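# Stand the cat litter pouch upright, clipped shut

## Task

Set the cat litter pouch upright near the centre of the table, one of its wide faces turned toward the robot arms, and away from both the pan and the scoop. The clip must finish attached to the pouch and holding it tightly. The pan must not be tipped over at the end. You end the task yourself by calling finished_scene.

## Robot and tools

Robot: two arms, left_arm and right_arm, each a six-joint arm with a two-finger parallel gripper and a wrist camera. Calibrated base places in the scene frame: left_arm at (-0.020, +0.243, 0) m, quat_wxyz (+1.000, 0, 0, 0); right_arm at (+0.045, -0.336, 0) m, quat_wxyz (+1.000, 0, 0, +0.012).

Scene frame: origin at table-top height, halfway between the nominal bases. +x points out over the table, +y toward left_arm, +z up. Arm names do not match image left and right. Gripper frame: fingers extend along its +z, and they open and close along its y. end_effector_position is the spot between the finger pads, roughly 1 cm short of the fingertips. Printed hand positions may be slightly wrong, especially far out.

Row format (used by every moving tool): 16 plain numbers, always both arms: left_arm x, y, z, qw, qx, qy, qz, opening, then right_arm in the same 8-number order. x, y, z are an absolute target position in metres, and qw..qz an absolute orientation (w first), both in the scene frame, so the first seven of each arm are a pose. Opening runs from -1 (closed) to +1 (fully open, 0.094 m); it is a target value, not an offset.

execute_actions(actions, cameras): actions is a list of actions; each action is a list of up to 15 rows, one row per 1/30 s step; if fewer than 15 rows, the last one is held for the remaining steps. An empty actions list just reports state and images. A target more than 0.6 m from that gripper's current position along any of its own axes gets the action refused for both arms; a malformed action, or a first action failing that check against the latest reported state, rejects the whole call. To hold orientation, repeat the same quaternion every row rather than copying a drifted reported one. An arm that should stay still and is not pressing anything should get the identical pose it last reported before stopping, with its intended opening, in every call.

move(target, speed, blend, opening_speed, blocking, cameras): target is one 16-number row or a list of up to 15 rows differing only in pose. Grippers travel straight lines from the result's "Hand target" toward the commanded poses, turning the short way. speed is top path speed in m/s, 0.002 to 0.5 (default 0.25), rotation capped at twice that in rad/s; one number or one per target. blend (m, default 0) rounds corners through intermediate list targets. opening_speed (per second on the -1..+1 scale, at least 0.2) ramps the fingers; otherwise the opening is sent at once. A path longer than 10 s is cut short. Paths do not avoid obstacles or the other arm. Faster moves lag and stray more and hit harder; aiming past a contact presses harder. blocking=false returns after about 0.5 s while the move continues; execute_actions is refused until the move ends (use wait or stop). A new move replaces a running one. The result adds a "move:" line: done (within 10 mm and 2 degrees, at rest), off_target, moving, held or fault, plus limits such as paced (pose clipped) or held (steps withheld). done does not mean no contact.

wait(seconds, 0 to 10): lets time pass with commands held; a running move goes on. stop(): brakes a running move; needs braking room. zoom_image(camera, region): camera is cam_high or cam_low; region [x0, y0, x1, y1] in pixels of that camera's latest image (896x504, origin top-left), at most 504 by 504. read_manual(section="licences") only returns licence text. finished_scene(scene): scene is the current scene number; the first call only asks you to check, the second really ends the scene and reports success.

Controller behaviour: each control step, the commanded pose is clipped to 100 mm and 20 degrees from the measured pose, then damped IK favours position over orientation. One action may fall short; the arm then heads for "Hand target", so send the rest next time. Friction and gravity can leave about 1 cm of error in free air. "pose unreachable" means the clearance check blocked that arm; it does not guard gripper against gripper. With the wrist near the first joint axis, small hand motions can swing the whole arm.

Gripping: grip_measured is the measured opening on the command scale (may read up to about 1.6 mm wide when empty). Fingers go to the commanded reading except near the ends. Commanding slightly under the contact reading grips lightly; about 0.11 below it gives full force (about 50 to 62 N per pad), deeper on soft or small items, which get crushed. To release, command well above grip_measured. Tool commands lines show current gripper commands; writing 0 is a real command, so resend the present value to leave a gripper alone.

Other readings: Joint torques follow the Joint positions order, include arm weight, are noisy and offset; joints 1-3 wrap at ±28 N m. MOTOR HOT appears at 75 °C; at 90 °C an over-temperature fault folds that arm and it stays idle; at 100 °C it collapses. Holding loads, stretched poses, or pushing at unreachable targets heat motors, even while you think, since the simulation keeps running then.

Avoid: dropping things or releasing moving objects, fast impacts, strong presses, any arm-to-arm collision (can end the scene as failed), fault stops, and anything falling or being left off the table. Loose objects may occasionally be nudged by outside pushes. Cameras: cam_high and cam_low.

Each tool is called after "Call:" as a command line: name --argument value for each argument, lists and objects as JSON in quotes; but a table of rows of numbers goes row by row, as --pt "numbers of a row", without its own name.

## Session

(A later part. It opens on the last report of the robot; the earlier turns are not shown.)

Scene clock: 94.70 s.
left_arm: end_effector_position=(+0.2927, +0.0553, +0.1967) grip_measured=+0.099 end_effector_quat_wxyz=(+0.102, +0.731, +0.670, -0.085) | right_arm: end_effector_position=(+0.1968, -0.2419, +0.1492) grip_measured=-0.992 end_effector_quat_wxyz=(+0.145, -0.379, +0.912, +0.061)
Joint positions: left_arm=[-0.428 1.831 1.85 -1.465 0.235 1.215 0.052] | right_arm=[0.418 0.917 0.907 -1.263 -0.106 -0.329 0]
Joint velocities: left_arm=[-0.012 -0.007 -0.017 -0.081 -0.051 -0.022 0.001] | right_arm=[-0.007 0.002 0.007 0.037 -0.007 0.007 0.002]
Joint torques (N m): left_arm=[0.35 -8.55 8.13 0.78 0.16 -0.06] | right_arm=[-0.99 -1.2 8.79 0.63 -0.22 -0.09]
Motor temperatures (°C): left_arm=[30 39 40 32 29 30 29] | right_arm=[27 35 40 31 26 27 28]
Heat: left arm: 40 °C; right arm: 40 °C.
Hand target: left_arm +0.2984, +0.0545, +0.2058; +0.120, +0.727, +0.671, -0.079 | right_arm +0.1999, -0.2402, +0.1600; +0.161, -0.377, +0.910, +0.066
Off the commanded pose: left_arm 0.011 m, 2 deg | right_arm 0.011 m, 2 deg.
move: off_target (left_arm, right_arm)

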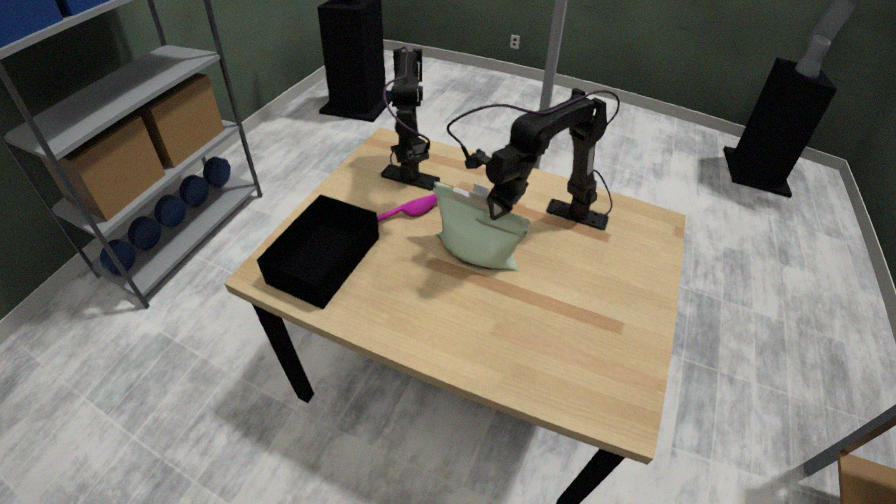

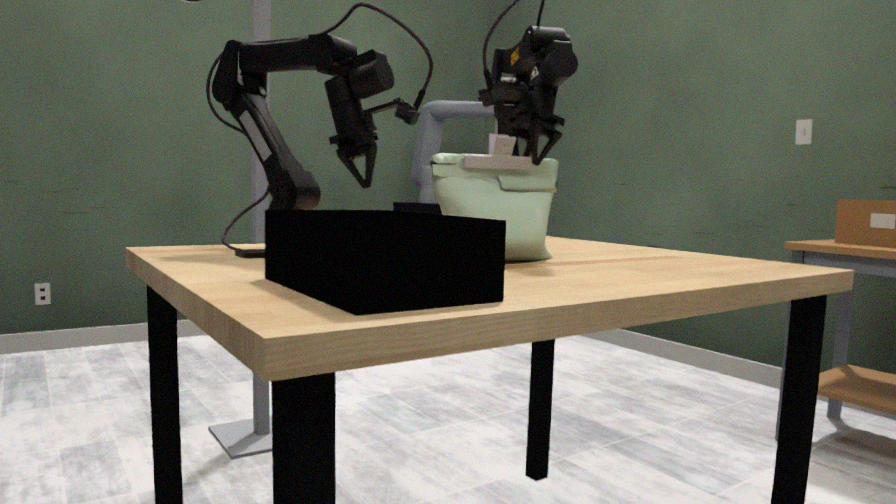

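Call:
move --pt "0.2985 0.0600 0.2500 0.1701 0.7302 0.6611 -0.0306 0.1 0.20 -0.24 0.16 0.1604 -0.3769 0.9099 0.0664 -1" --pt "0.2500 0.2000 0.2600 0.2185 0.7067 0.6725 0.0247 0.1 0.20 -0.24 0.16 0.1604 -0.3769 0.9099 0.0664 -1" --speed '[0.06, 0.15]' --cameras '["cam_high", "cam_low"]'

Call:
zoom_image --camera "cam_high" --region '[420, 160, 560, 290]'

Call:
zoom_image --camera "cam_low" --region '[400, 110, 650, 290]'

Scene clock: 98.23 s.
left_arm: end_effector_position=(+0.2589, +0.2011, +0.2613) grip_measured=+0.099 end_effector_quat_wxyz=(+0.224, +0.706, +0.671, +0.029) | right_arm: end_effector_position=(+0.1968, -0.2419, +0.1492) grip_measured=-0.992 end_effector_quat_wxyz=(+0.145, -0.379, +0.912, +0.061)
Joint positions: left_arm=[0.031 1.368 1.579 -1.427 0.291 1.6 0.052] | right_arm=[0.418 0.917 0.907 -1.263 -0.106 -0.329 0]
Joint velocities: left_arm=[-0.007 0.007 -0.007 -0.066 0.081 0.066 -0.001] | right_arm=[-0.012 -0.017 0.017 -0.007 -0.007 0.037 0]
Joint torques (N m): left_arm=[0.28 -4.56 5.18 0.97 0.35 -0.04] | right_arm=[-1.31 -1.07 8.91 0.66 -0.22 -0.09]
Motor temperatures (°C): left_arm=[30 38 40 32 29 30 29] | right_arm=[27 35 40 31 26 27 28]
Heat: left arm: 40 °C; right arm: 40 °C.
Hand target: left_arm +0.2531, +0.1987, +0.2605; +0.227, +0.706, +0.671, +0.020 | right_arm +0.1999, -0.2402, +0.1600; +0.161, -0.377, +0.910, +0.066
Off the commanded pose: left_arm 0.009 m, 1 deg | right_arm 0.011 m, 2 deg.
move: off_target (right_arm)

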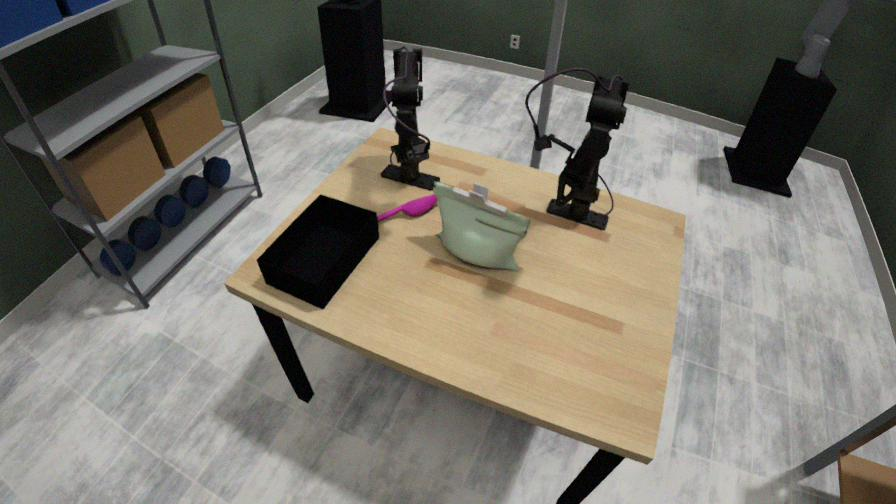

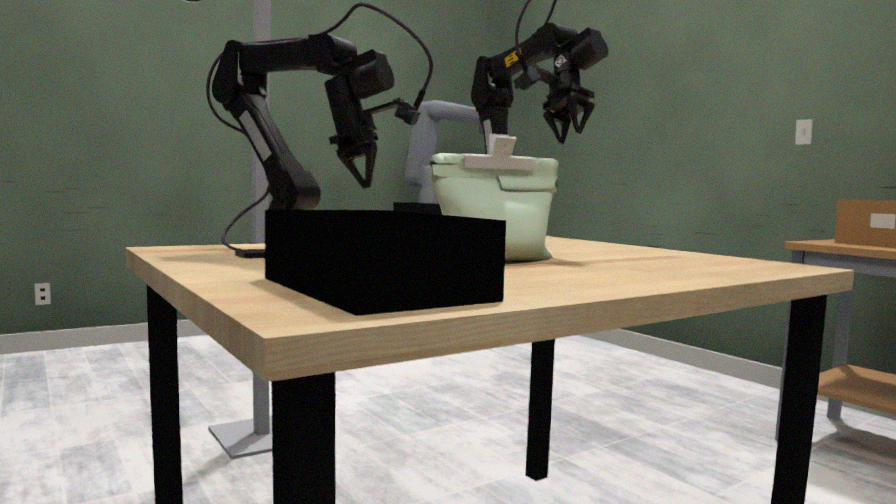

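Scaled by 3.600.

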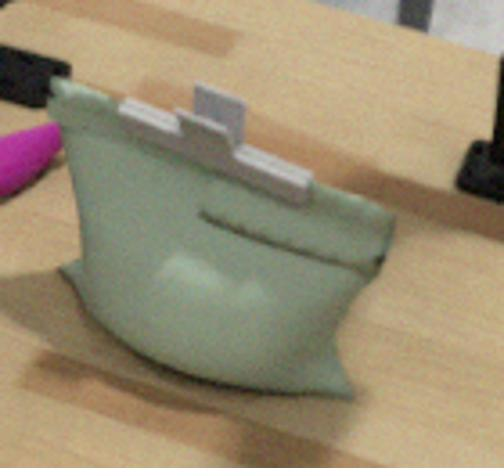

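Scaled by 2.016.

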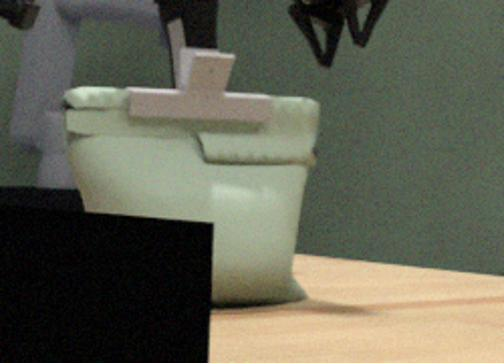

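Call:
zoom_image --camera "cam_high" --region '[430, 175, 530, 245]'

Call:
zoom_image --camera "cam_low" --region '[425, 125, 565, 205]'

Scaled by 5.040.

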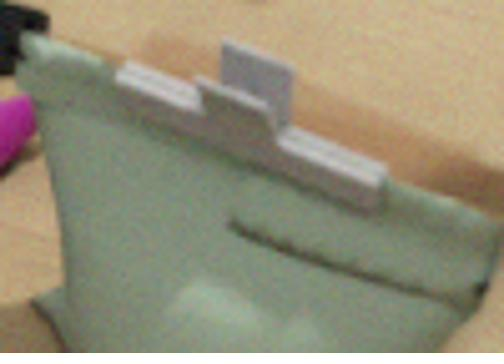

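Scaled by 3.600.

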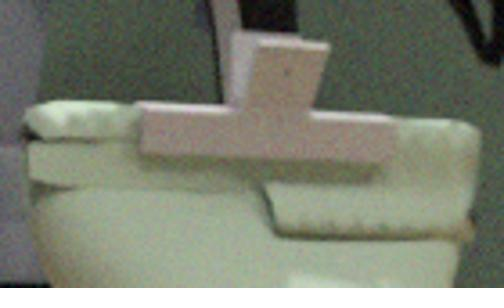

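Call:
finished_scene --scene 1

This call ended nothing. Check each condition of the task against the scene as it is now, look again where you are not sure, and mend what is not met. Then call finished_scene again.

Call:
wait --seconds 0.5 --cameras '["cam_high", "cam_low"]'

Call:
zoom_image --camera "cam_high" --region '[370, 140, 600, 300]'

Call:
zoom_image --camera "cam_low" --region '[400, 110, 650, 290]'

Scene clock: 99.50 s.
left_arm: end_effector_position=(+0.2589, +0.2010, +0.2613) grip_measured=+0.099 end_effector_quat_wxyz=(+0.224, +0.706, +0.671, +0.029) | right_arm: end_effector_position=(+0.1968, -0.2419, +0.1492) grip_measured=-0.992 end_effector_quat_wxyz=(+0.145, -0.379, +0.912, +0.061)
Joint positions: left_arm=[0.031 1.368 1.579 -1.427 0.292 1.601 0.052] | right_arm=[0.418 0.917 0.907 -1.263 -0.106 -0.329 0]
Joint velocities: left_arm=[-0.007 0.002 0.022 -0.051 0.007 -0.081 -0.001] | right_arm=[0.002 -0.007 -0.022 -0.037 -0.051 -0.037 -0.001]
Joint torques (N m): left_arm=[0.31 -4.52 5.33 0.98 0.36 0] | right_arm=[-1.07 -1.21 8.58 0.64 -0.2 -0.11]
Motor temperatures (°C): left_arm=[30 38 40 32 29 30 29] | right_arm=[27 35 40 31 26 27 28]
Heat: left arm: 40 °C; right arm: 40 °C.
Hand target: left_arm +0.2531, +0.1988, +0.2604; +0.227, +0.706, +0.671, +0.020 | right_arm +0.1999, -0.2402, +0.1600; +0.161, -0.377, +0.910, +0.066
Tool commands: left_gripper/opening=+0.1 right_gripper/opening=-1.0
Off the commanded pose: left_arm 0.009 m, 1 deg | right_arm 0.011 m, 2 deg.
wait: 0.50 s; at rest from the start

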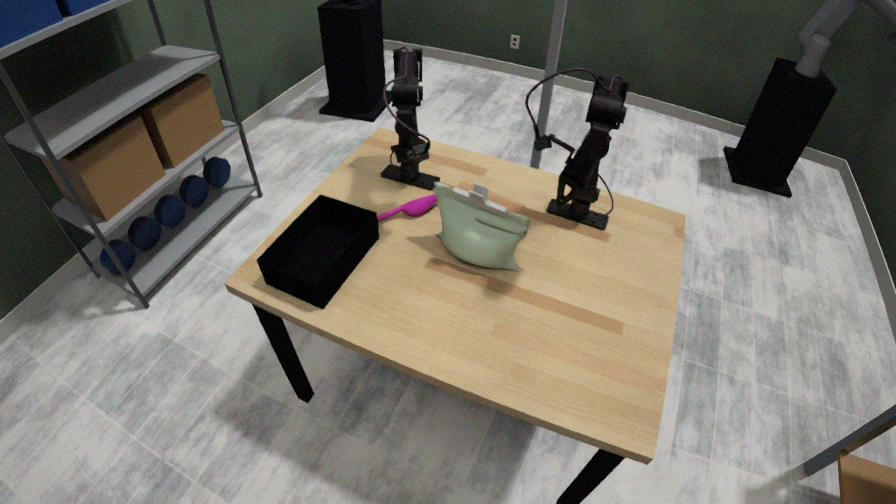

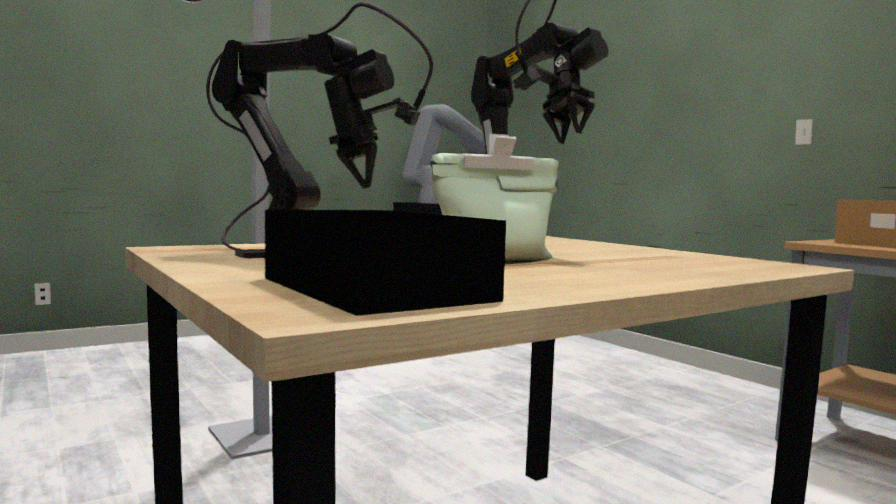

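Scaled by 2.191.

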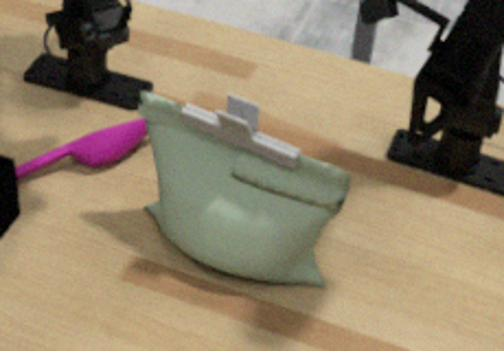

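Scaled by 2.016.

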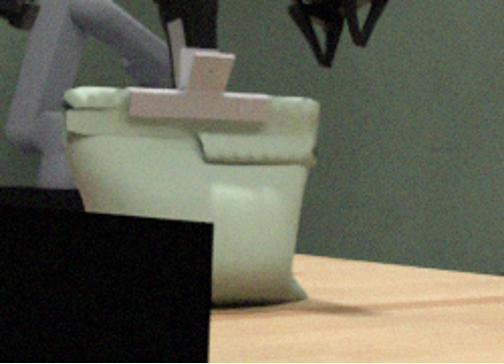

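Call:
finished_scene --scene 1

The scene is finished: the task was done.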